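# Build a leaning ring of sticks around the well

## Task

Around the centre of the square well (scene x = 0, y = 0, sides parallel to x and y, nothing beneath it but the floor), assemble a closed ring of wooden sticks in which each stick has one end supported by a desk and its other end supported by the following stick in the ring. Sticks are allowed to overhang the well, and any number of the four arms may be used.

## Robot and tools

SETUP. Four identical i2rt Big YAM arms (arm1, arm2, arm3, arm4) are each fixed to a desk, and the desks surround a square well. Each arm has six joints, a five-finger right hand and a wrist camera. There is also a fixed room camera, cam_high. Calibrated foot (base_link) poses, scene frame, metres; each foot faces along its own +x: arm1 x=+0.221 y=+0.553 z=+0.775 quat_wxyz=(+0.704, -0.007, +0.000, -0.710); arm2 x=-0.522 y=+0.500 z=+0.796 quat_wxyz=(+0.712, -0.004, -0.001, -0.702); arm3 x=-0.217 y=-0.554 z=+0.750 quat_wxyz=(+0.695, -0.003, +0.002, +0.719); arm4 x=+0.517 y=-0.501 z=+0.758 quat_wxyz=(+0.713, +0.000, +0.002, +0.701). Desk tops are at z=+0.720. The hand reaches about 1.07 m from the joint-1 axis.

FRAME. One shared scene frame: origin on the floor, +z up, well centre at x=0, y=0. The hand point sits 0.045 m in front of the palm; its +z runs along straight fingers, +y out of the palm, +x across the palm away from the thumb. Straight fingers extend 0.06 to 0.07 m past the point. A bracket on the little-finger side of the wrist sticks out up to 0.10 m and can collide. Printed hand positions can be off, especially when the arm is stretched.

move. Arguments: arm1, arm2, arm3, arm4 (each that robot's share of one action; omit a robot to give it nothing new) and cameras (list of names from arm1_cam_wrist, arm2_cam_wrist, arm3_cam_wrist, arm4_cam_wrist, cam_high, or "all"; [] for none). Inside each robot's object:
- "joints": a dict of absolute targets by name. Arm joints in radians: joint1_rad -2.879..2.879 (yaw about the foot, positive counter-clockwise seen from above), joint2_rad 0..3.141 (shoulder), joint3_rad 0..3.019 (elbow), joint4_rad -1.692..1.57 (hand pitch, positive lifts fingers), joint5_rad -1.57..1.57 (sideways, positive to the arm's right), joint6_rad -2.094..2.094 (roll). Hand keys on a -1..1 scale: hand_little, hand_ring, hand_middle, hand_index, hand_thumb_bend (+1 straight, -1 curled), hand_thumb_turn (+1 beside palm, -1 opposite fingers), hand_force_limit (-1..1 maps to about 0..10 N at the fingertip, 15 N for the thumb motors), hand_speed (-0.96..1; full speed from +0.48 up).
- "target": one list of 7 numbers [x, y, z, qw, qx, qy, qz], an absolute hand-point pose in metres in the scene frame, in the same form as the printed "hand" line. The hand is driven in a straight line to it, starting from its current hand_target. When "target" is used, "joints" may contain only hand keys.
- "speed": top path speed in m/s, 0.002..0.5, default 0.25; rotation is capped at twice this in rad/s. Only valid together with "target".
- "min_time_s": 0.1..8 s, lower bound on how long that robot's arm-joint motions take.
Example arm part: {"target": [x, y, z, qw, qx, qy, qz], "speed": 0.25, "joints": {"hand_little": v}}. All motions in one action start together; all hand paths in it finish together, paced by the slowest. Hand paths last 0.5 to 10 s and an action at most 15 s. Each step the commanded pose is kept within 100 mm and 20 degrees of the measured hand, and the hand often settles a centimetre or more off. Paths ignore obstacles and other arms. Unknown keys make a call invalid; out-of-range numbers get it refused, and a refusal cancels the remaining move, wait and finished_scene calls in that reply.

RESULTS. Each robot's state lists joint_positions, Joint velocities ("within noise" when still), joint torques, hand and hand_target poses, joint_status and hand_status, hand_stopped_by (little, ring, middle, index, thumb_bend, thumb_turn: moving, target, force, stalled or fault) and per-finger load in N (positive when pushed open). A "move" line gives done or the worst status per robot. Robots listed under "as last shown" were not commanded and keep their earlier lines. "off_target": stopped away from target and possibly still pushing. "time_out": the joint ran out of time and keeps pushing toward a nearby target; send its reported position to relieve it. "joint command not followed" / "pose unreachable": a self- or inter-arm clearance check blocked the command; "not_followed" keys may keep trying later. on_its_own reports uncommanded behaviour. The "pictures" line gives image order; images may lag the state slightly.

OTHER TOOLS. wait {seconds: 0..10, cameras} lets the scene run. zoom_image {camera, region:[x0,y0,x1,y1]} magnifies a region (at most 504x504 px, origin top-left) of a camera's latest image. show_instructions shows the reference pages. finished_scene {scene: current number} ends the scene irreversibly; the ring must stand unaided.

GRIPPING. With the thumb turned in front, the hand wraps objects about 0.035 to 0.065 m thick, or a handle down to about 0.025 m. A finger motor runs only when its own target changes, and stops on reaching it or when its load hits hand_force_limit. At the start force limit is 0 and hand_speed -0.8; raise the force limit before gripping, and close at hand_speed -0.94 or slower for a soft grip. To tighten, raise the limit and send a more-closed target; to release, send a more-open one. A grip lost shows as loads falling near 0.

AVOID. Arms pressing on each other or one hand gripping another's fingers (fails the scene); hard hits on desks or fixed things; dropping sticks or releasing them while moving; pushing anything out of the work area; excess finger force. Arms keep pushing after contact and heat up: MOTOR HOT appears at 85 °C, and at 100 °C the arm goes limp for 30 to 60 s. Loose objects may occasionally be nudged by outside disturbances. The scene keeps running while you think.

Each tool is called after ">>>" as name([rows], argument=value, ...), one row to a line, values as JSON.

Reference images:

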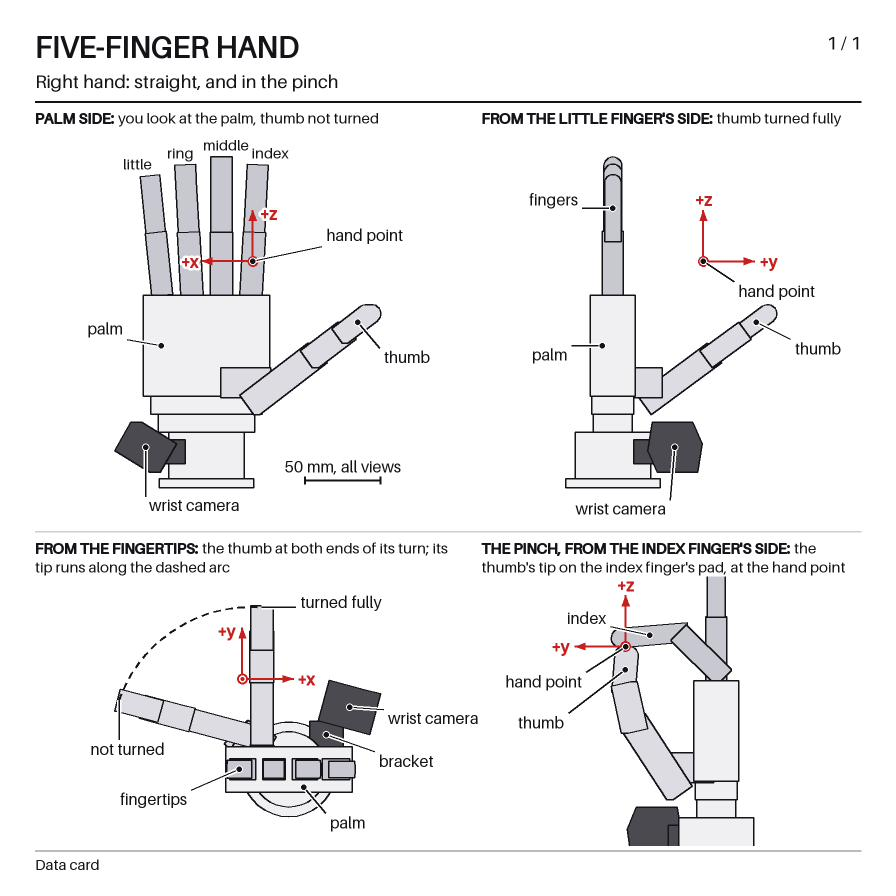

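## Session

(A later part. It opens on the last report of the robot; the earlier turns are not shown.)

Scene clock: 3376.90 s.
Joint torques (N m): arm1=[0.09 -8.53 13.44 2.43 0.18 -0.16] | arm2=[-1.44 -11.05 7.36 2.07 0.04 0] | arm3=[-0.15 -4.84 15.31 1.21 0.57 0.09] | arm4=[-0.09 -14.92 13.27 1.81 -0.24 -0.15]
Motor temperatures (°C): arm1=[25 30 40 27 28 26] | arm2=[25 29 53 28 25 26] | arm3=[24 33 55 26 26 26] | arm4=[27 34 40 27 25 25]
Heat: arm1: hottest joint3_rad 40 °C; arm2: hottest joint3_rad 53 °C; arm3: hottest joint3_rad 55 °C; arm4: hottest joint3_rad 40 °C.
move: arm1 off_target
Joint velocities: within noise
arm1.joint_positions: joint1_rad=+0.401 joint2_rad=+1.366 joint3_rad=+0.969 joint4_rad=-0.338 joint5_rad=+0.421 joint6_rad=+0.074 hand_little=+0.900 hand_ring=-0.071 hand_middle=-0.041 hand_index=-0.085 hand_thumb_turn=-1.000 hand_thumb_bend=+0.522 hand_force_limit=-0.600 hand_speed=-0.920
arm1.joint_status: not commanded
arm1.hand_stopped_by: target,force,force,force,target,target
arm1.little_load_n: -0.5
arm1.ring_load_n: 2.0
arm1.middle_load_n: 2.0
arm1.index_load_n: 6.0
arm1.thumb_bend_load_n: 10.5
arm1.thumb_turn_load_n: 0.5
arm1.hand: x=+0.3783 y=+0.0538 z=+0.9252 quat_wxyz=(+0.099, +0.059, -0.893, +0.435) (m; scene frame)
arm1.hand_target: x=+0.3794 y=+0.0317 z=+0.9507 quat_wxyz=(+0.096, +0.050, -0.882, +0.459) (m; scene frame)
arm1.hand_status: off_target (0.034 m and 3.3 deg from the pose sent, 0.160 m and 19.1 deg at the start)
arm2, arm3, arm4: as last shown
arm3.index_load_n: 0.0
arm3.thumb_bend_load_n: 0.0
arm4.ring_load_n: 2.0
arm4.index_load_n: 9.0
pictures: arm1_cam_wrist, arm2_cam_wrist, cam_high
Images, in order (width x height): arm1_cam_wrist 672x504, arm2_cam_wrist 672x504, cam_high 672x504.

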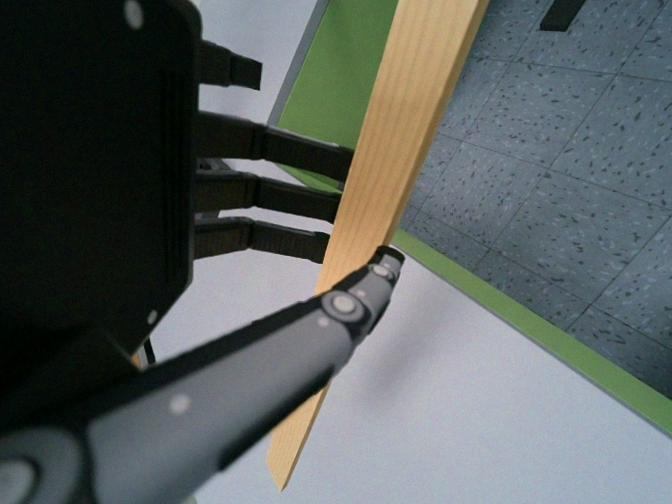

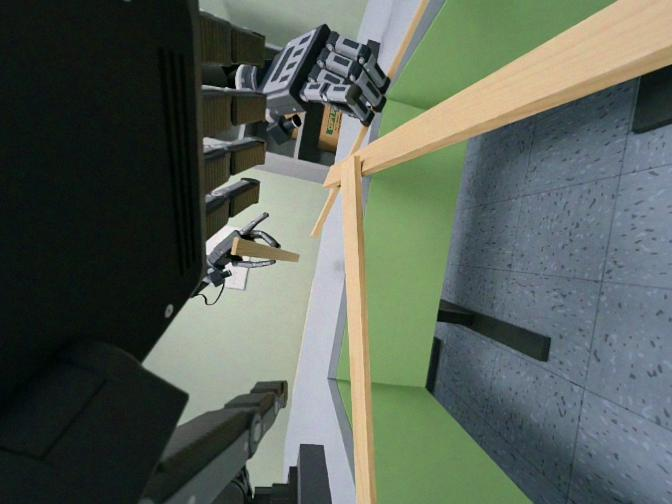

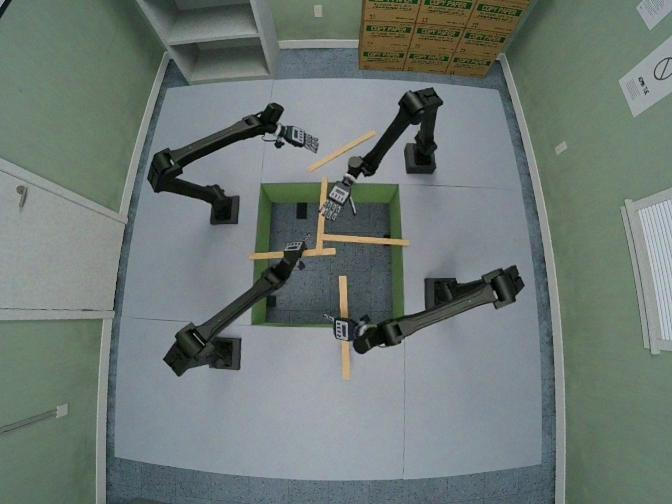

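>>> move(arm1={"target":[0.36,0.0,0.875,-0.1038,-0.0345,0.8826,-0.4573],"speed":0.1}, cameras=["cam_high","arm2_cam_wrist"])

>>> zoom_image(camera="arm2_cam_wrist", region=[220, 130, 400, 310])

>>> zoom_image(camera="cam_high", region=[290, 230, 400, 390])

Scene clock: 3398.30 s.
Joint torques (N m): arm1=[0.15 -9.7 9.18 2.41 0.03 -0.16] | arm2=[-1.44 -11.05 7.36 2.07 0.04 0] | arm3=[-0.09 -4.89 15.31 1.2 0.57 0.09] | arm4=[-0.09 -14.86 13.24 1.8 -0.25 -0.15]
Motor temperatures (°C): arm1=[25 30 44 27 28 26] | arm2=[25 29 53 28 25 26] | arm3=[24 33 55 26 26 26] | arm4=[27 34 40 27 25 25]
Heat: arm1: hottest joint3_rad 44 °C; arm2: hottest joint3_rad 53 °C; arm3: hottest joint3_rad 55 °C; arm4: hottest joint3_rad 40 °C.
move: arm1 off_target
Joint velocities: within noise
arm1.joint_positions: joint1_rad=+0.349 joint2_rad=+1.525 joint3_rad=+0.958 joint4_rad=-0.121 joint5_rad=+0.409 joint6_rad=+0.060 hand_little=+0.900 hand_ring=-0.071 hand_middle=-0.041 hand_index=-0.085 hand_thumb_turn=-1.000 hand_thumb_bend=+0.522 hand_force_limit=-0.600 hand_speed=-0.920
arm1.joint_status: not commanded
arm1.hand_stopped_by: target,force,force,force,target,target
arm1.little_load_n: 0.0
arm1.ring_load_n: 2.0
arm1.middle_load_n: 2.0
arm1.index_load_n: 6.0
arm1.thumb_bend_load_n: 10.5
arm1.thumb_turn_load_n: 0.0
arm1.hand: x=+0.3662 y=+0.0080 z=+0.8716 quat_wxyz=(+0.102, +0.039, -0.886, +0.450) (m; scene frame)
arm1.hand_target: x=+0.3599 y=+0.0001 z=+0.8751 quat_wxyz=(+0.104, +0.034, -0.883, +0.457) (m; scene frame)
arm1.hand_status: off_target (0.011 m and 1.1 deg from the pose sent, 0.076 m and 4.1 deg at the start)
arm2, arm3, arm4: as last shown
arm4.middle_load_n: 0.5
arm4.thumb_turn_load_n: -1.0
pictures: arm2_cam_wrist, cam_high
Images, in order (width x height): arm2_cam_wrist 672x504, cam_high 672x504.

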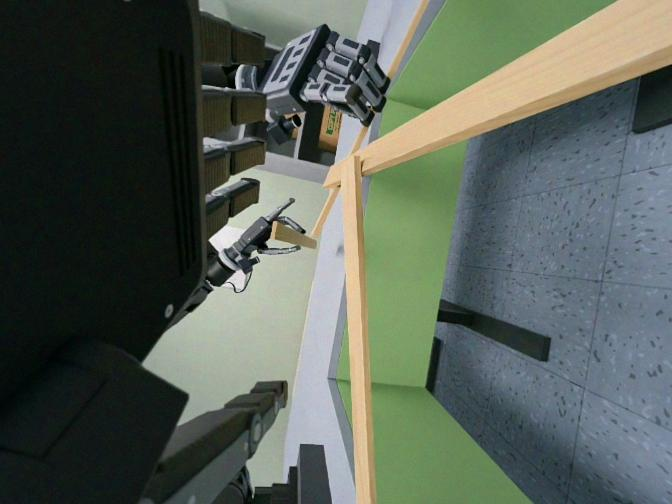

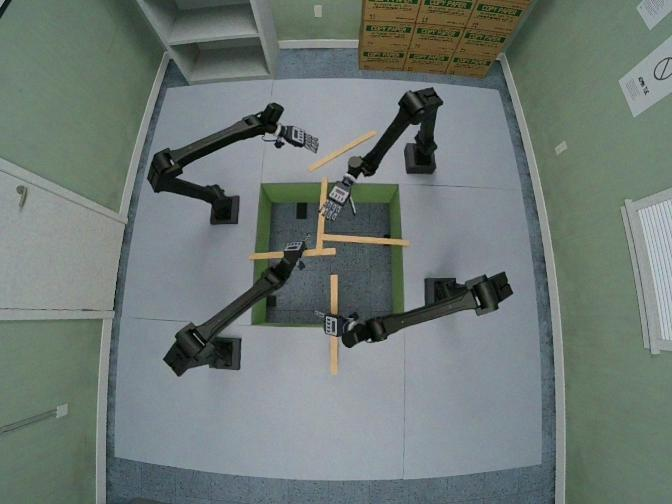

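Scaled by 2.800 from the camera's 672x504 image, which has a finer 960x720 frame.

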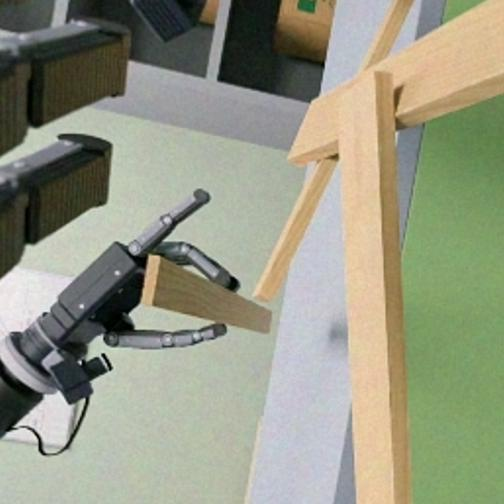

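Scaled by 3.150 from the camera's 672x504 image, which has a finer 960x720 frame.

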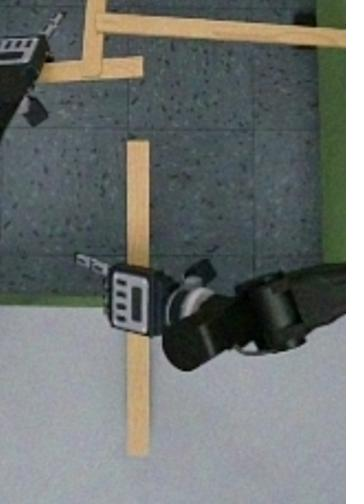

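>>> move(arm1={"target":[0.325,0.008,0.798,-0.1038,-0.0345,0.8826,-0.4573],"speed":0.08}, cameras=["cam_high","arm2_cam_wrist","arm1_cam_wrist"])

>>> zoom_image(camera="arm2_cam_wrist", region=[220, 130, 400, 310])

>>> zoom_image(camera="cam_high", region=[290, 230, 400, 390])

Scene clock: 3418.13 s.
Joint torques (N m): arm1=[0.79 -9.93 7.72 2.22 0.03 -0.21] | arm2=[-1.44 -11.05 7.35 2.06 0.04 -0.01] | arm3=[-0.09 -4.89 15.32 1.2 0.57 0.09] | arm4=[-0.09 -14.97 13.24 1.78 -0.25 -0.15]
Motor temperatures (°C): arm1=[25 31 43 27 28 26] | arm2=[25 29 53 28 25 26] | arm3=[24 33 55 26 26 26] | arm4=[27 34 40 27 25 25]
Heat: arm1: hottest joint3_rad 43 °C; arm2: hottest joint3_rad 53 °C; arm3: hottest joint3_rad 55 °C; arm4: hottest joint3_rad 40 °C.
move: arm1 done
Joint velocities: within noise
arm1.joint_positions: joint1_rad=+0.281 joint2_rad=+1.626 joint3_rad=+0.824 joint4_rad=+0.136 joint5_rad=+0.355 joint6_rad=+0.017 hand_little=+0.900 hand_ring=-0.071 hand_middle=-0.041 hand_index=-0.085 hand_thumb_turn=-1.000 hand_thumb_bend=+0.522 hand_force_limit=-0.600 hand_speed=-0.920
arm1.joint_status: not commanded
arm1.hand_stopped_by: target,force,force,force,target,target
arm1.little_load_n: 0.0
arm1.ring_load_n: 2.0
arm1.middle_load_n: 2.0
arm1.index_load_n: 6.0
arm1.thumb_bend_load_n: 10.5
arm1.thumb_turn_load_n: 0.0
arm1.hand: x=+0.3324 y=+0.0139 z=+0.7978 quat_wxyz=(+0.100, +0.038, -0.885, +0.453) (m; scene frame)
arm1.hand_target: x=+0.3250 y=+0.0081 z=+0.7982 quat_wxyz=(+0.104, +0.034, -0.883, +0.457) (m; scene frame)
arm1.hand_status: done (0.009 m and 0.8 deg from the pose sent, 0.084 m and 1.1 deg at the start)
arm2: as last shown
arm2.index_load_n: 0.5
arm3.joint_positions: joint1_rad=+0.632 joint2_rad=+1.252 joint3_rad=+0.998 joint4_rad=-0.480 joint5_rad=+0.525 joint6_rad=+0.403 hand_little=+0.900 hand_ring=+0.900 hand_middle=+0.900 hand_index=+0.900 hand_thumb_turn=-1.000 hand_thumb_bend=+0.520 hand_force_limit=-0.500 hand_speed=+0.000
arm3.joint_status: not commanded
arm3.hand_stopped_by: target,target,target,target,target,target
arm3.little_load_n: 0.0
arm3.ring_load_n: 0.0
arm3.middle_load_n: 0.0
arm3.index_load_n: 0.0
arm3.thumb_bend_load_n: 0.0
arm3.thumb_turn_load_n: 0.0
arm3.hand: x=-0.4887 y=-0.1213 z=+0.9502 quat_wxyz=(-0.455, +0.890, +0.011, +0.005) (m; scene frame)
arm3.hand_target: x=-0.4996 y=-0.1108 z=+0.9650 quat_wxyz=(-0.462, +0.887, +0.005, -0.003) (m; scene frame)
arm3.hand_status: not commanded
arm4.joint_positions: joint1_rad=+0.878 joint2_rad=+1.721 joint3_rad=+1.084 joint4_rad=-0.034 joint5_rad=-0.405 joint6_rad=-0.672 hand_little=+0.900 hand_ring=-0.071 hand_middle=-0.042 hand_index=-0.097 hand_thumb_turn=-1.000 hand_thumb_bend=+0.523 hand_force_limit=-0.500 hand_speed=-0.920
arm4.joint_status: not commanded
arm4.hand_stopped_by: target,force,force,force,target,target
arm4.little_load_n: 0.0
arm4.ring_load_n: 2.5
arm4.middle_load_n: 0.0
arm4.index_load_n: 9.0
arm4.thumb_bend_load_n: 15.0
arm4.thumb_turn_load_n: -1.0
arm4.hand: x=+0.0099 y=-0.1500 z=+0.8142 quat_wxyz=(-0.407, +0.575, +0.674, -0.222) (m; scene frame)
arm4.hand_target: x=-0.0019 y=-0.1306 z=+0.8314 quat_wxyz=(-0.426, +0.565, +0.672, -0.218) (m; scene frame)
arm4.hand_status: not commanded
pictures: arm1_cam_wrist, arm2_cam_wrist, cam_high
Images, in order (width x height): arm1_cam_wrist 672x504, arm2_cam_wrist 672x504, cam_high 672x504.

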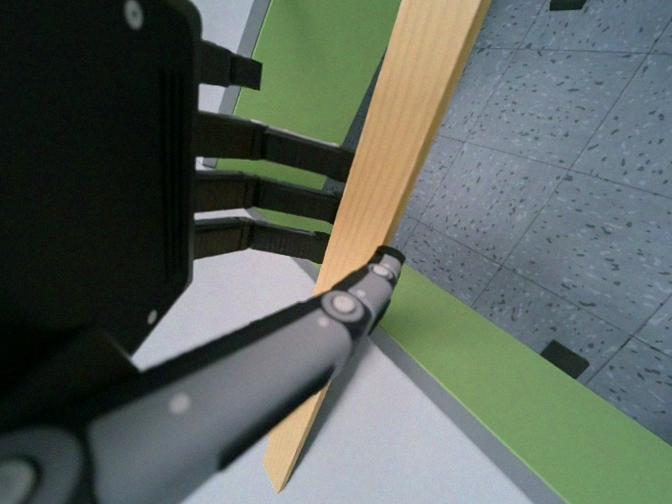

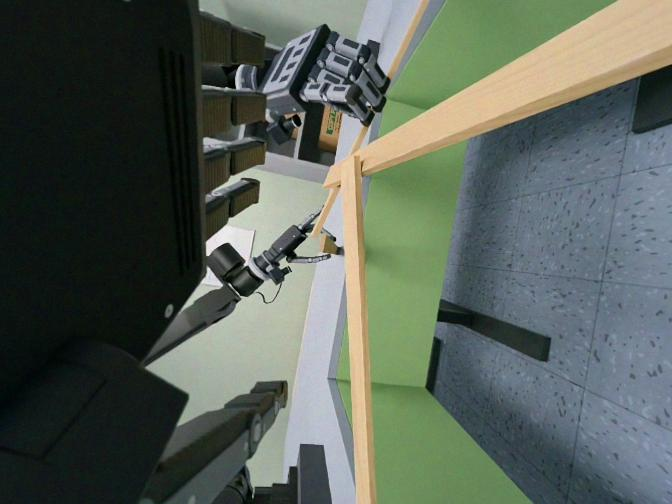

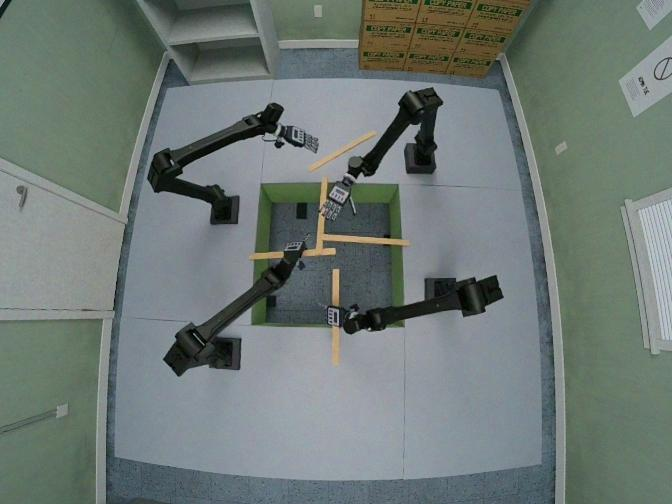

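Scaled by 2.800 from the camera's 672x504 image, which has a finer 960x720 frame.

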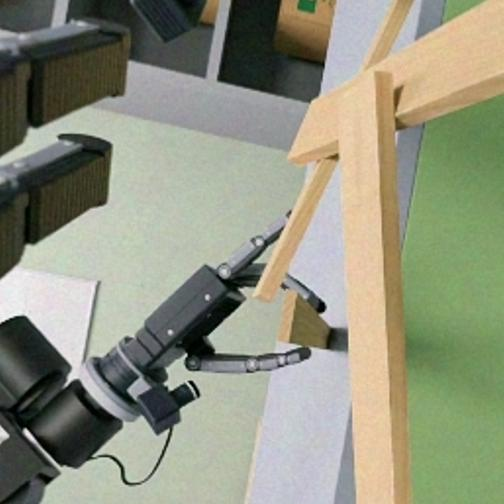

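Scaled by 3.150 from the camera's 672x504 image, which has a finer 960x720 frame.

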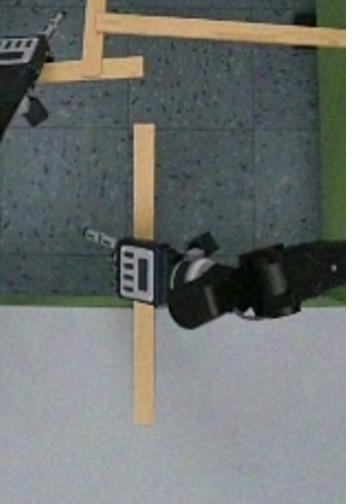

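>>> move(arm1={"target":[0.268,0.008,0.796,-0.1122,-0.0389,0.8817,-0.4567],"speed":0.06}, cameras=["cam_high","arm2_cam_wrist","arm1_cam_wrist"])

>>> zoom_image(camera="arm2_cam_wrist", region=[290, 150, 390, 280])

>>> zoom_image(camera="cam_high", region=[290, 230, 400, 390])

Scene clock: 3431.97 s.
Joint torques (N m): arm1=[1.08 -11.11 7.36 2.32 0.02 -0.24] | arm2=[-1.44 -11.05 7.35 2.06 0.04 0] | arm3=[-0.15 -4.84 15.3 1.2 0.56 0.09] | arm4=[-0.15 -14.92 13.29 1.8 -0.25 -0.15]
Motor temperatures (°C): arm1=[25 31 41 27 28 26] | arm2=[25 29 53 28 25 26] | arm3=[24 33 55 26 26 26] | arm4=[27 34 40 27 25 25]
Heat: arm1: hottest joint3_rad 41 °C; arm2: hottest joint3_rad 53 °C; arm3: hottest joint3_rad 55 °C; arm4: hottest joint3_rad 40 °C.
move: arm1 off_target
Joint velocities: within noise
arm1.joint_positions: joint1_rad=+0.157 joint2_rad=+1.626 joint3_rad=+0.790 joint4_rad=+0.181 joint5_rad=+0.268 joint6_rad=-0.073 hand_little=+0.900 hand_ring=-0.071 hand_middle=-0.041 hand_index=-0.085 hand_thumb_turn=-1.000 hand_thumb_bend=+0.522 hand_force_limit=-0.600 hand_speed=-0.920
arm1.joint_status: not commanded
arm1.hand_stopped_by: target,force,force,force,target,target
arm1.little_load_n: 0.0
arm1.ring_load_n: 1.0
arm1.middle_load_n: 2.5
arm1.index_load_n: 6.0
arm1.thumb_bend_load_n: 9.5
arm1.thumb_turn_load_n: -1.0
arm1.hand: x=+0.2755 y=+0.0134 z=+0.7890 quat_wxyz=(+0.108, +0.041, -0.887, +0.447) (m; scene frame)
arm1.hand_target: x=+0.2680 y=+0.0082 z=+0.7960 quat_wxyz=(+0.112, +0.039, -0.882, +0.457) (m; scene frame)
arm1.hand_status: off_target (0.012 m and 1.4 deg from the pose sent, 0.065 m and 1.5 deg at the start)
arm2, arm3, arm4: as last shown
arm2.index_load_n: 0.0
arm4.ring_load_n: 2.0
arm4.index_load_n: 9.5
pictures: arm1_cam_wrist, arm2_cam_wrist, cam_high
Images, in order (width x height): arm1_cam_wrist 672x504, arm2_cam_wrist 672x504, cam_high 672x504.

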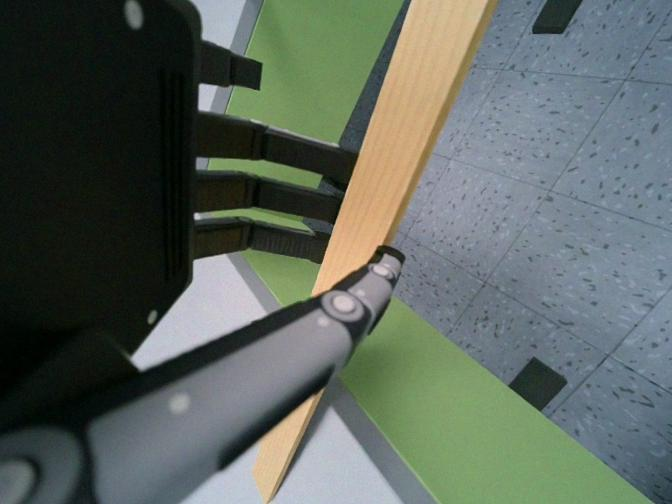

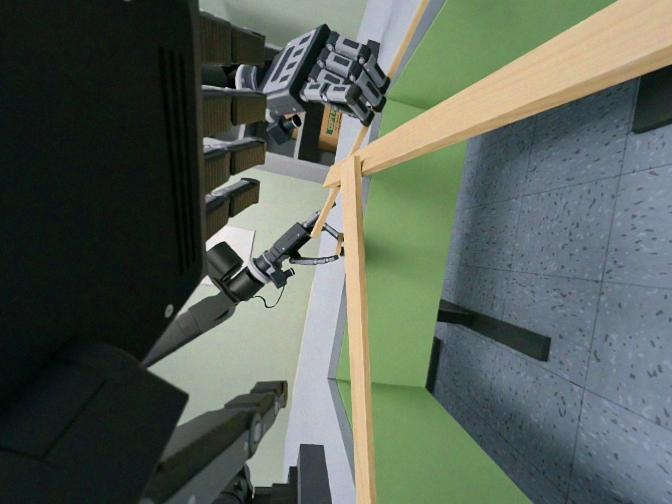

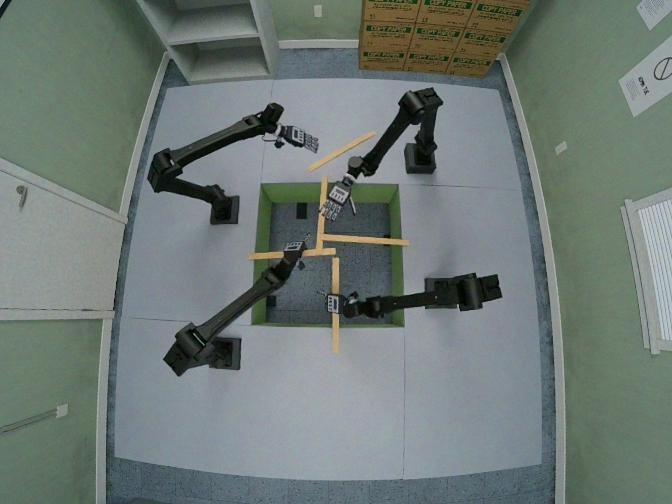

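Scaled by 3.877 from the camera's 672x504 image, which has a finer 960x720 frame.

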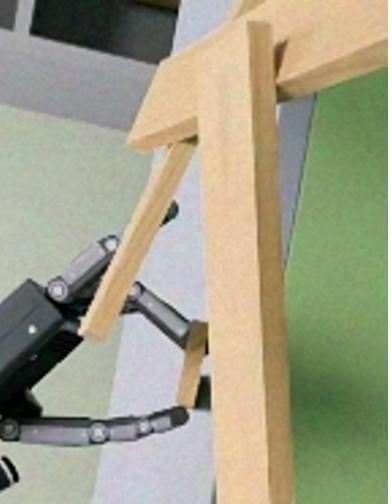

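Scaled by 3.150 from the camera's 672x504 image, which has a finer 960x720 frame.

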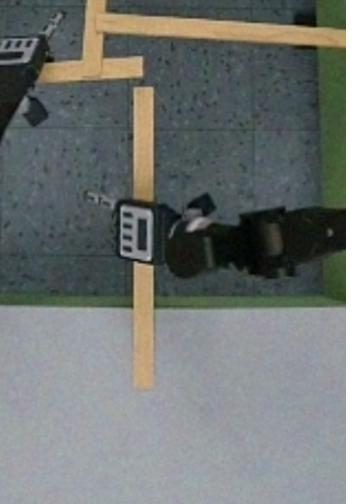

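>>> move(arm1={"target":[0.264,0.008,0.805,-0.1238,-0.0449,0.8803,-0.4557],"speed":0.05}, cameras=["arm2_cam_wrist","arm1_cam_wrist"])

>>> zoom_image(camera="arm2_cam_wrist", region=[290, 150, 390, 280])

Scene clock: 3468.43 s.
Joint torques (N m): arm1=[0.15 -11.52 8.25 1.26 0.14 -0.18] | arm2=[-1.44 -11.05 7.36 2.06 0.03 0] | arm3=[-0.09 -4.84 15.31 1.2 0.57 0.09] | arm4=[-0.09 -14.8 13.27 1.78 -0.24 -0.14]
Motor temperatures (°C): arm1=[25 32 39 27 28 26] | arm2=[25 29 52 28 25 26] | arm3=[24 33 56 26 26 26] | arm4=[27 34 40 27 25 25]
Heat: arm1: hottest joint3_rad 39 °C; arm2: hottest joint3_rad 52 °C; arm3: hottest joint3_rad 56 °C; arm4: hottest joint3_rad 40 °C.
move: arm1 off_target
Joint velocities: within noise
arm1.joint_positions: joint1_rad=+0.157 joint2_rad=+1.613 joint3_rad=+0.790 joint4_rad=+0.181 joint5_rad=+0.280 joint6_rad=-0.098 hand_little=+0.900 hand_ring=-0.071 hand_middle=-0.041 hand_index=-0.085 hand_thumb_turn=-1.000 hand_thumb_bend=+0.522 hand_force_limit=-0.600 hand_speed=-0.920
arm1.joint_status: not commanded
arm1.hand_stopped_by: target,force,force,force,target,target
arm1.little_load_n: 0.0
arm1.ring_load_n: 0.5
arm1.middle_load_n: 3.0
arm1.index_load_n: 6.5
arm1.thumb_bend_load_n: 9.5
arm1.thumb_turn_load_n: -1.0
arm1.hand: x=+0.2717 y=+0.0125 z=+0.7954 quat_wxyz=(+0.119, +0.049, -0.883, +0.451) (m; scene frame)
arm1.hand_target: x=+0.2640 y=+0.0081 z=+0.8049 quat_wxyz=(+0.124, +0.045, -0.880, +0.456) (m; scene frame)
arm1.hand_status: off_target (0.013 m and 1.0 deg from the pose sent, 0.020 m and 2.3 deg at the start)
arm2.joint_positions: joint1_rad=+0.428 joint2_rad=+1.858 joint3_rad=+0.690 joint4_rad=+1.115 joint5_rad=-0.602 joint6_rad=-0.008 hand_little=+0.900 hand_ring=+0.900 hand_middle=+0.900 hand_index=+0.900 hand_thumb_turn=+0.950 hand_thumb_bend=+0.850 hand_force_limit=+0.400 hand_speed=+0.000
arm2.joint_status: not commanded
arm2.hand_stopped_by: target,target,target,target,target,target
arm2.little_load_n: 0.0
arm2.ring_load_n: 0.0
arm2.middle_load_n: 0.0
arm2.index_load_n: 0.0
arm2.thumb_bend_load_n: 0.0
arm2.thumb_turn_load_n: 0.0
arm2.hand: x=-0.1616 y=+0.0543 z=+0.8492 quat_wxyz=(-0.349, +0.356, -0.629, +0.597) (m; scene frame)
arm2.hand_target: x=-0.1507 y=+0.0409 z=+0.8653 quat_wxyz=(-0.354, +0.354, -0.612, +0.612) (m; scene frame)
arm2.hand_status: not commanded
arm3, arm4: as last shown
pictures: arm1_cam_wrist, arm2_cam_wrist
Images, in order (width x height): arm1_cam_wrist 672x504, arm2_cam_wrist 672x504.

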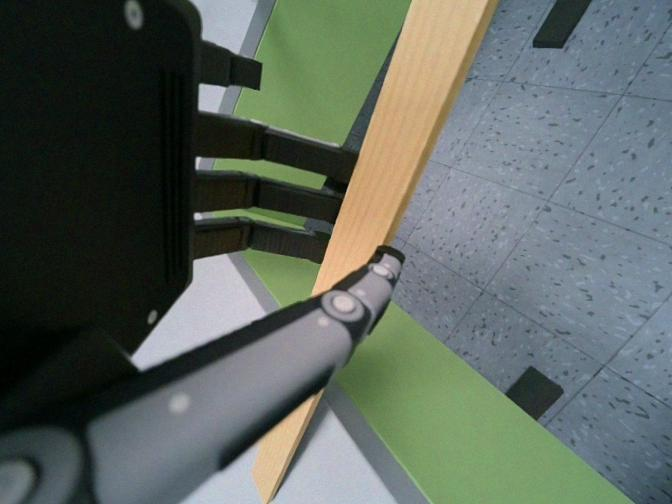

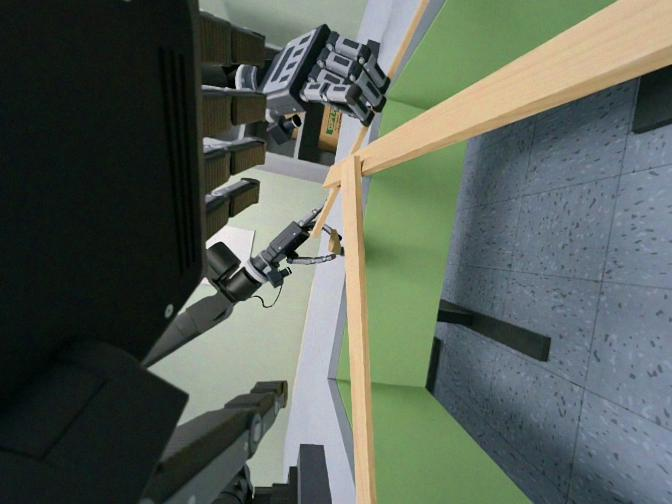

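Scaled by 3.877 from the camera's 672x504 image, which has a finer 960x720 frame.

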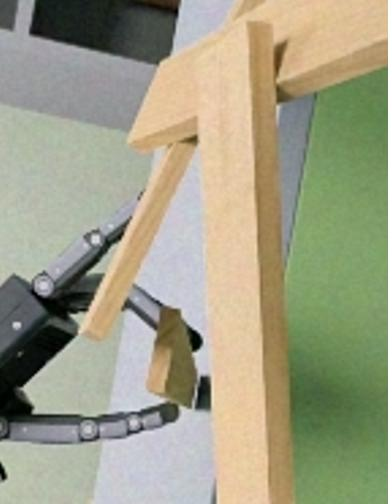

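>>> move(arm1={"target":[0.227,0.009,0.810,-0.1276,-0.0469,0.8799,-0.4554],"speed":0.05}, cameras=["arm2_cam_wrist","arm1_cam_wrist","cam_high"])

>>> zoom_image(camera="arm2_cam_wrist", region=[290, 150, 390, 280])

>>> zoom_image(camera="cam_high", region=[290, 230, 400, 390])

Scene clock: 3489.13 s.
Joint torques (N m): arm1=[1.26 -10.64 7.84 1.58 -0.02 -0.21] | arm2=[-1.49 -11.05 7.35 2.06 0.03 0] | arm3=[-0.03 -4.95 15.3 1.18 0.57 0.09] | arm4=[-0.09 -14.86 13.27 1.81 -0.25 -0.14]
Motor temperatures (°C): arm1=[25 32 38 27 28 26] | arm2=[25 29 52 28 25 26] | arm3=[24 33 56 26 26 26] | arm4=[27 34 40 27 25 25]
Heat: arm1: hottest joint3_rad 38 °C; arm2: hottest joint3_rad 52 °C; arm3: hottest joint3_rad 56 °C; arm4: hottest joint3_rad 40 °C.
move: arm1 off_target
Joint velocities: within noise
arm1.joint_positions: joint1_rad=+0.075 joint2_rad=+1.596 joint3_rad=+0.787 joint4_rad=+0.181 joint5_rad=+0.220 joint6_rad=-0.156 hand_little=+0.900 hand_ring=-0.071 hand_middle=-0.041 hand_index=-0.085 hand_thumb_turn=-1.000 hand_thumb_bend=+0.522 hand_force_limit=-0.600 hand_speed=-0.920
arm1.joint_status: not commanded
arm1.hand_stopped_by: target,force,force,force,target,target
arm1.little_load_n: 0.0
arm1.ring_load_n: 0.5
arm1.middle_load_n: 2.5
arm1.index_load_n: 6.5
arm1.thumb_bend_load_n: 9.5
arm1.thumb_turn_load_n: -1.0
arm1.hand: x=+0.2349 y=+0.0110 z=+0.8018 quat_wxyz=(+0.123, +0.050, -0.883, +0.451) (m; scene frame)
arm1.hand_target: x=+0.2270 y=+0.0090 z=+0.8099 quat_wxyz=(+0.128, +0.047, -0.880, +0.455) (m; scene frame)
arm1.hand_status: off_target (0.012 m and 0.9 deg from the pose sent, 0.047 m and 1.3 deg at the start)
arm2, arm3, arm4: as last shown
arm3.middle_load_n: -0.5
arm4.index_load_n: 9.0
pictures: arm1_cam_wrist, arm2_cam_wrist, cam_high
Images, in order (width x height): arm1_cam_wrist 672x504, arm2_cam_wrist 672x504, cam_high 672x504.

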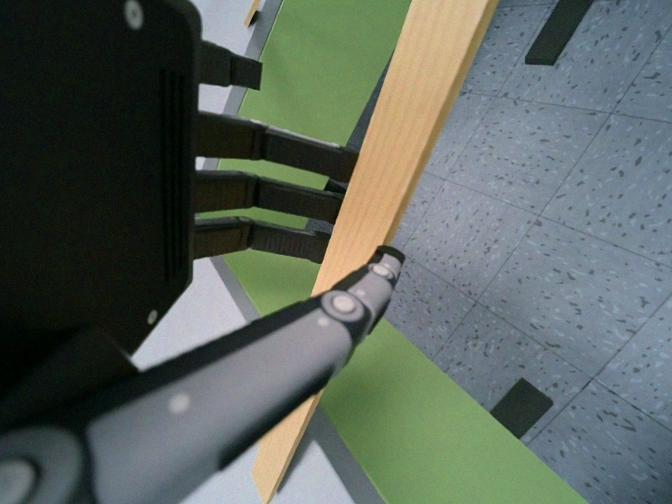

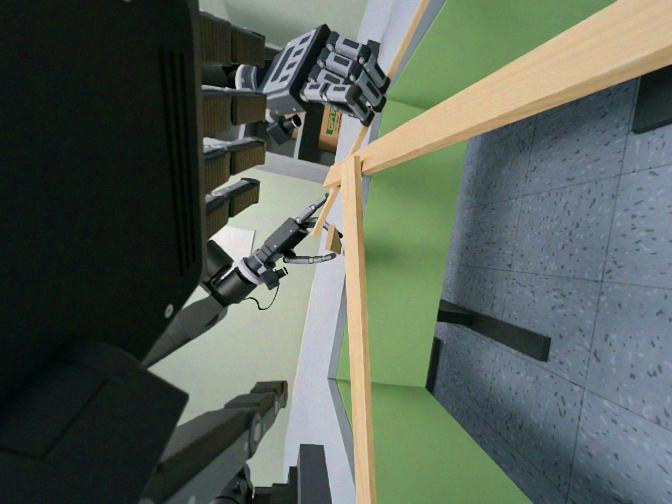

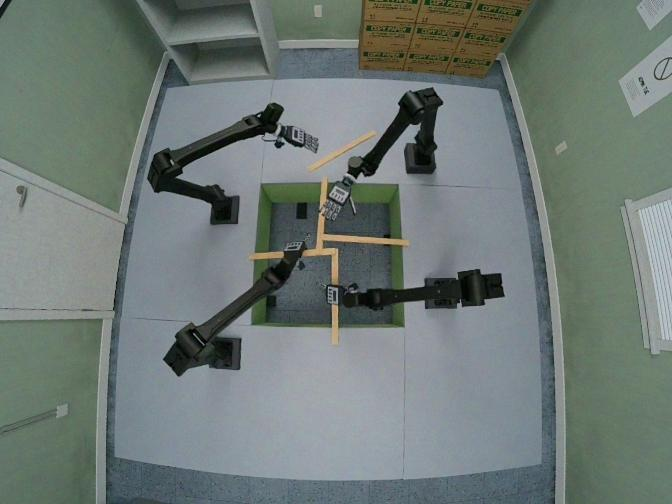

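Scaled by 3.877 from the camera's 672x504 image, which has a finer 960x720 frame.

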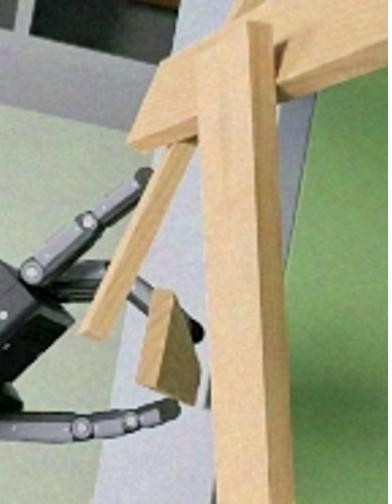

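Scaled by 3.150 from the camera's 672x504 image, which has a finer 960x720 frame.

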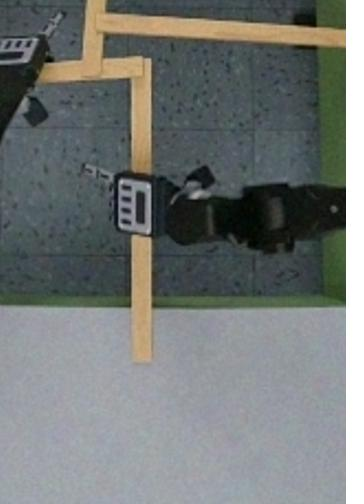

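>>> move(arm1={"target":[0.200,0.012,0.813,-0.1299,-0.0481,0.8796,-0.4552],"speed":0.05}, cameras=["arm2_cam_wrist","arm1_cam_wrist","cam_high"])

>>> zoom_image(camera="arm2_cam_wrist", region=[290, 150, 390, 280])

Scene clock: 3505.03 s.
Joint torques (N m): arm1=[0.79 -10.81 7.88 1.61 -0.06 -0.16] | arm2=[-1.44 -11.05 7.35 2.07 0.03 0] | arm3=[-0.09 -4.89 15.32 1.21 0.57 0.09] | arm4=[-0.09 -14.86 13.29 1.78 -0.24 -0.14]
Motor temperatures (°C): arm1=[25 32 37 27 28 26] | arm2=[25 29 52 28 25 26] | arm3=[24 33 56 26 26 26] | arm4=[27 34 41 27 25 25]
Heat: arm1: hottest joint3_rad 37 °C; arm2: hottest joint3_rad 52 °C; arm3: hottest joint3_rad 56 °C; arm4: hottest joint3_rad 41 °C.
move: arm1 off_target
Joint velocities: within noise
arm1.joint_positions: joint1_rad=+0.013 joint2_rad=+1.582 joint3_rad=+0.778 joint4_rad=+0.181 joint5_rad=+0.172 joint6_rad=-0.197 hand_little=+0.900 hand_ring=-0.071 hand_middle=-0.041 hand_index=-0.085 hand_thumb_turn=-1.000 hand_thumb_bend=+0.522 hand_force_limit=-0.600 hand_speed=-0.920
arm1.joint_status: not commanded
arm1.hand_stopped_by: target,force,force,force,target,target
arm1.little_load_n: 0.0
arm1.ring_load_n: 0.5
arm1.middle_load_n: 2.5
arm1.index_load_n: 6.5
arm1.thumb_bend_load_n: 9.5
arm1.thumb_turn_load_n: -1.0
arm1.hand: x=+0.2081 y=+0.0140 z=+0.8046 quat_wxyz=(+0.125, +0.051, -0.883, +0.449) (m; scene frame)
arm1.hand_target: x=+0.2001 y=+0.0121 z=+0.8129 quat_wxyz=(+0.130, +0.048, -0.880, +0.455) (m; scene frame)
arm1.hand_status: off_target (0.012 m and 1.0 deg from the pose sent, 0.037 m and 1.0 deg at the start)
arm2, arm3, arm4: as last shown
arm2.thumb_turn_load_n: -0.5
arm3.middle_load_n: 0.0
pictures: arm1_cam_wrist, arm2_cam_wrist, cam_high
Images, in order (width x height): arm1_cam_wrist 672x504, arm2_cam_wrist 672x504, cam_high 672x504.

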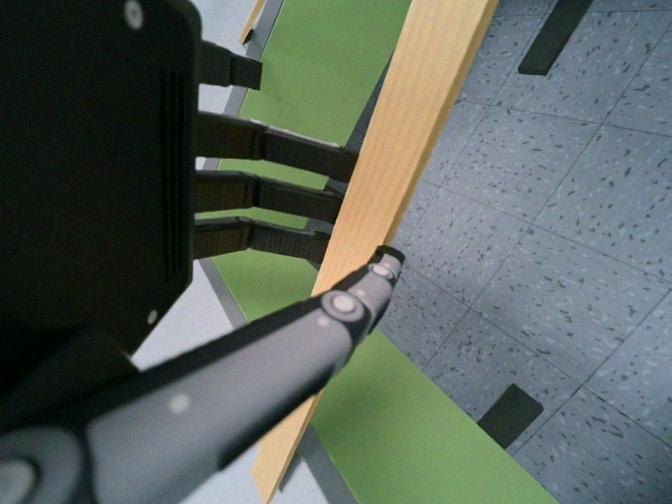

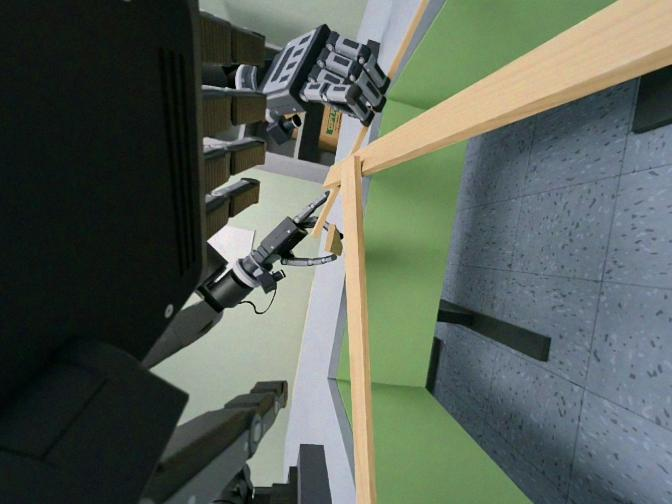

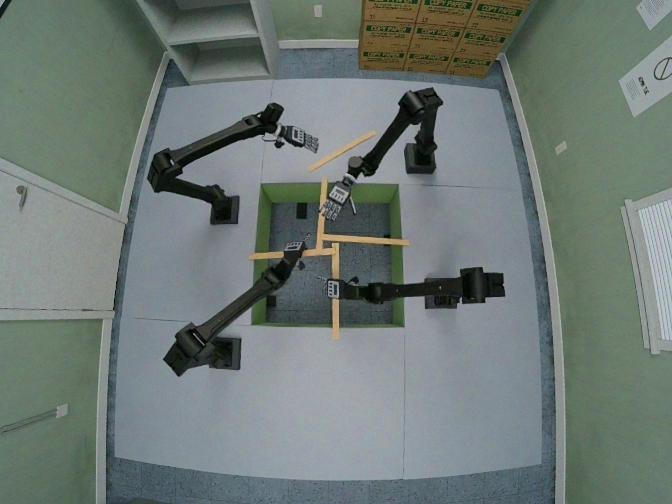

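Scaled by 3.877 from the camera's 672x504 image, which has a finer 960x720 frame.

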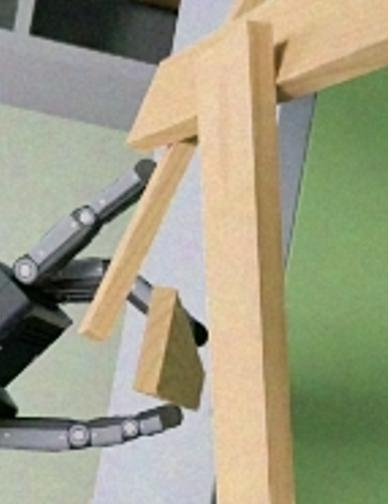

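>>> move(arm1={"target":[0.172,0.013,0.813,-0.1299,-0.0481,0.8796,-0.4552],"speed":0.05}, cameras=["arm2_cam_wrist","arm1_cam_wrist","cam_high"])

>>> zoom_image(camera="arm2_cam_wrist", region=[290, 150, 390, 280])

>>> zoom_image(camera="cam_high", region=[290, 220, 400, 350])

Scene clock: 3518.03 s.
Joint torques (N m): arm1=[1.32 -10.17 7.76 2.04 -0.08 -0.15] | arm2=[-1.44 -11.05 7.36 2.06 0.03 0] | arm3=[-0.09 -4.89 15.32 1.18 0.57 0.09] | arm4=[-0.09 -14.86 13.24 1.8 -0.25 -0.14]
Motor temperatures (°C): arm1=[25 32 38 27 28 26] | arm2=[25 29 52 28 25 26] | arm3=[24 33 56 26 26 26] | arm4=[27 34 41 27 25 25]
Heat: arm1: hottest joint3_rad 38 °C; arm2: hottest joint3_rad 52 °C; arm3: hottest joint3_rad 56 °C; arm4: hottest joint3_rad 41 °C.
move: arm1 off_target
Joint velocities: within noise
arm1.joint_positions: joint1_rad=-0.054 joint2_rad=+1.582 joint3_rad=+0.778 joint4_rad=+0.181 joint5_rad=+0.117 joint6_rad=-0.235 hand_little=+0.900 hand_ring=-0.071 hand_middle=-0.041 hand_index=-0.085 hand_thumb_turn=-1.000 hand_thumb_bend=+0.522 hand_force_limit=-0.600 hand_speed=-0.920
arm1.joint_status: not commanded
arm1.hand_stopped_by: target,force,force,force,target,target
arm1.little_load_n: 0.0
arm1.ring_load_n: 0.5
arm1.middle_load_n: 2.5
arm1.index_load_n: 6.5
arm1.thumb_bend_load_n: 9.5
arm1.thumb_turn_load_n: -1.0
arm1.hand: x=+0.1801 y=+0.0158 z=+0.8042 quat_wxyz=(+0.124, +0.051, -0.884, +0.447) (m; scene frame)
arm1.hand_target: x=+0.1720 y=+0.0131 z=+0.8129 quat_wxyz=(+0.130, +0.048, -0.880, +0.455) (m; scene frame)
arm1.hand_status: off_target (0.012 m and 1.3 deg from the pose sent, 0.037 m and 1.0 deg at the start)
arm2, arm3, arm4: as last shown
arm2.thumb_turn_load_n: 0.0
arm4.middle_load_n: 0.5
pictures: arm1_cam_wrist, arm2_cam_wrist, cam_high
Images, in order (width x height): arm1_cam_wrist 672x504, arm2_cam_wrist 672x504, cam_high 672x504.

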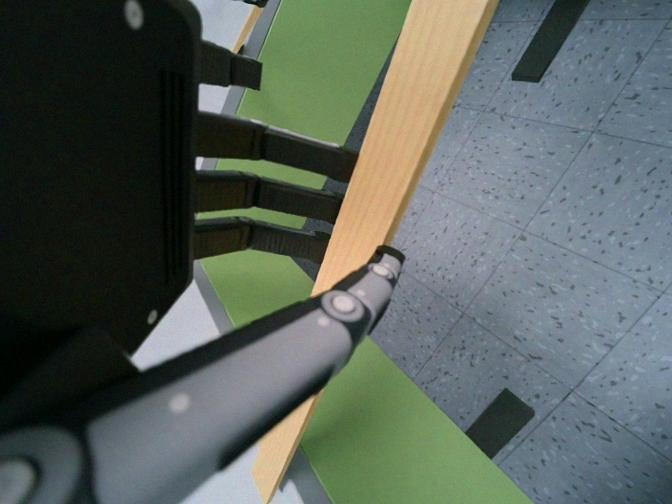

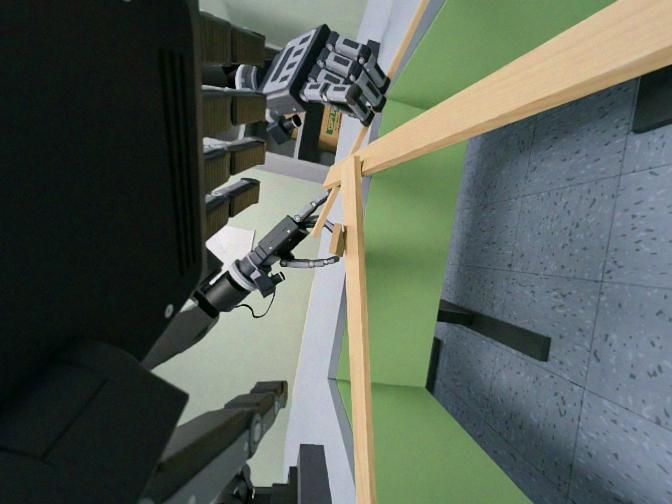

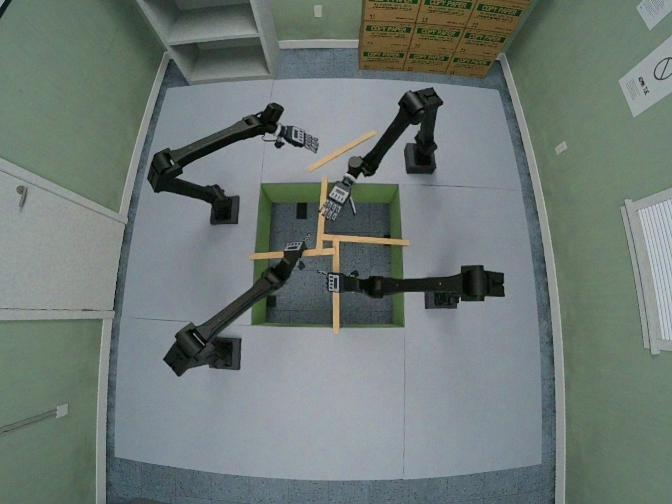

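Scaled by 3.877 from the camera's 672x504 image, which has a finer 960x720 frame.

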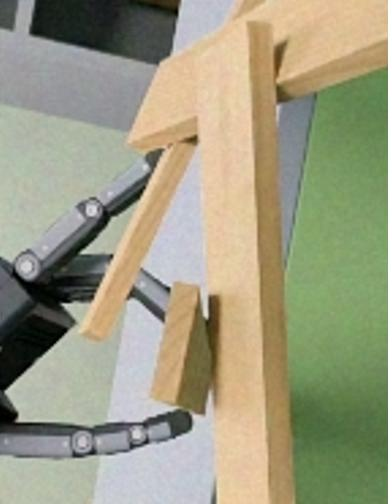

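Scaled by 3.877 from the camera's 672x504 image, which has a finer 960x720 frame.

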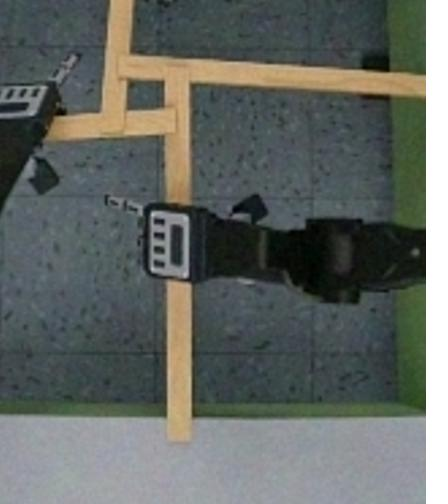

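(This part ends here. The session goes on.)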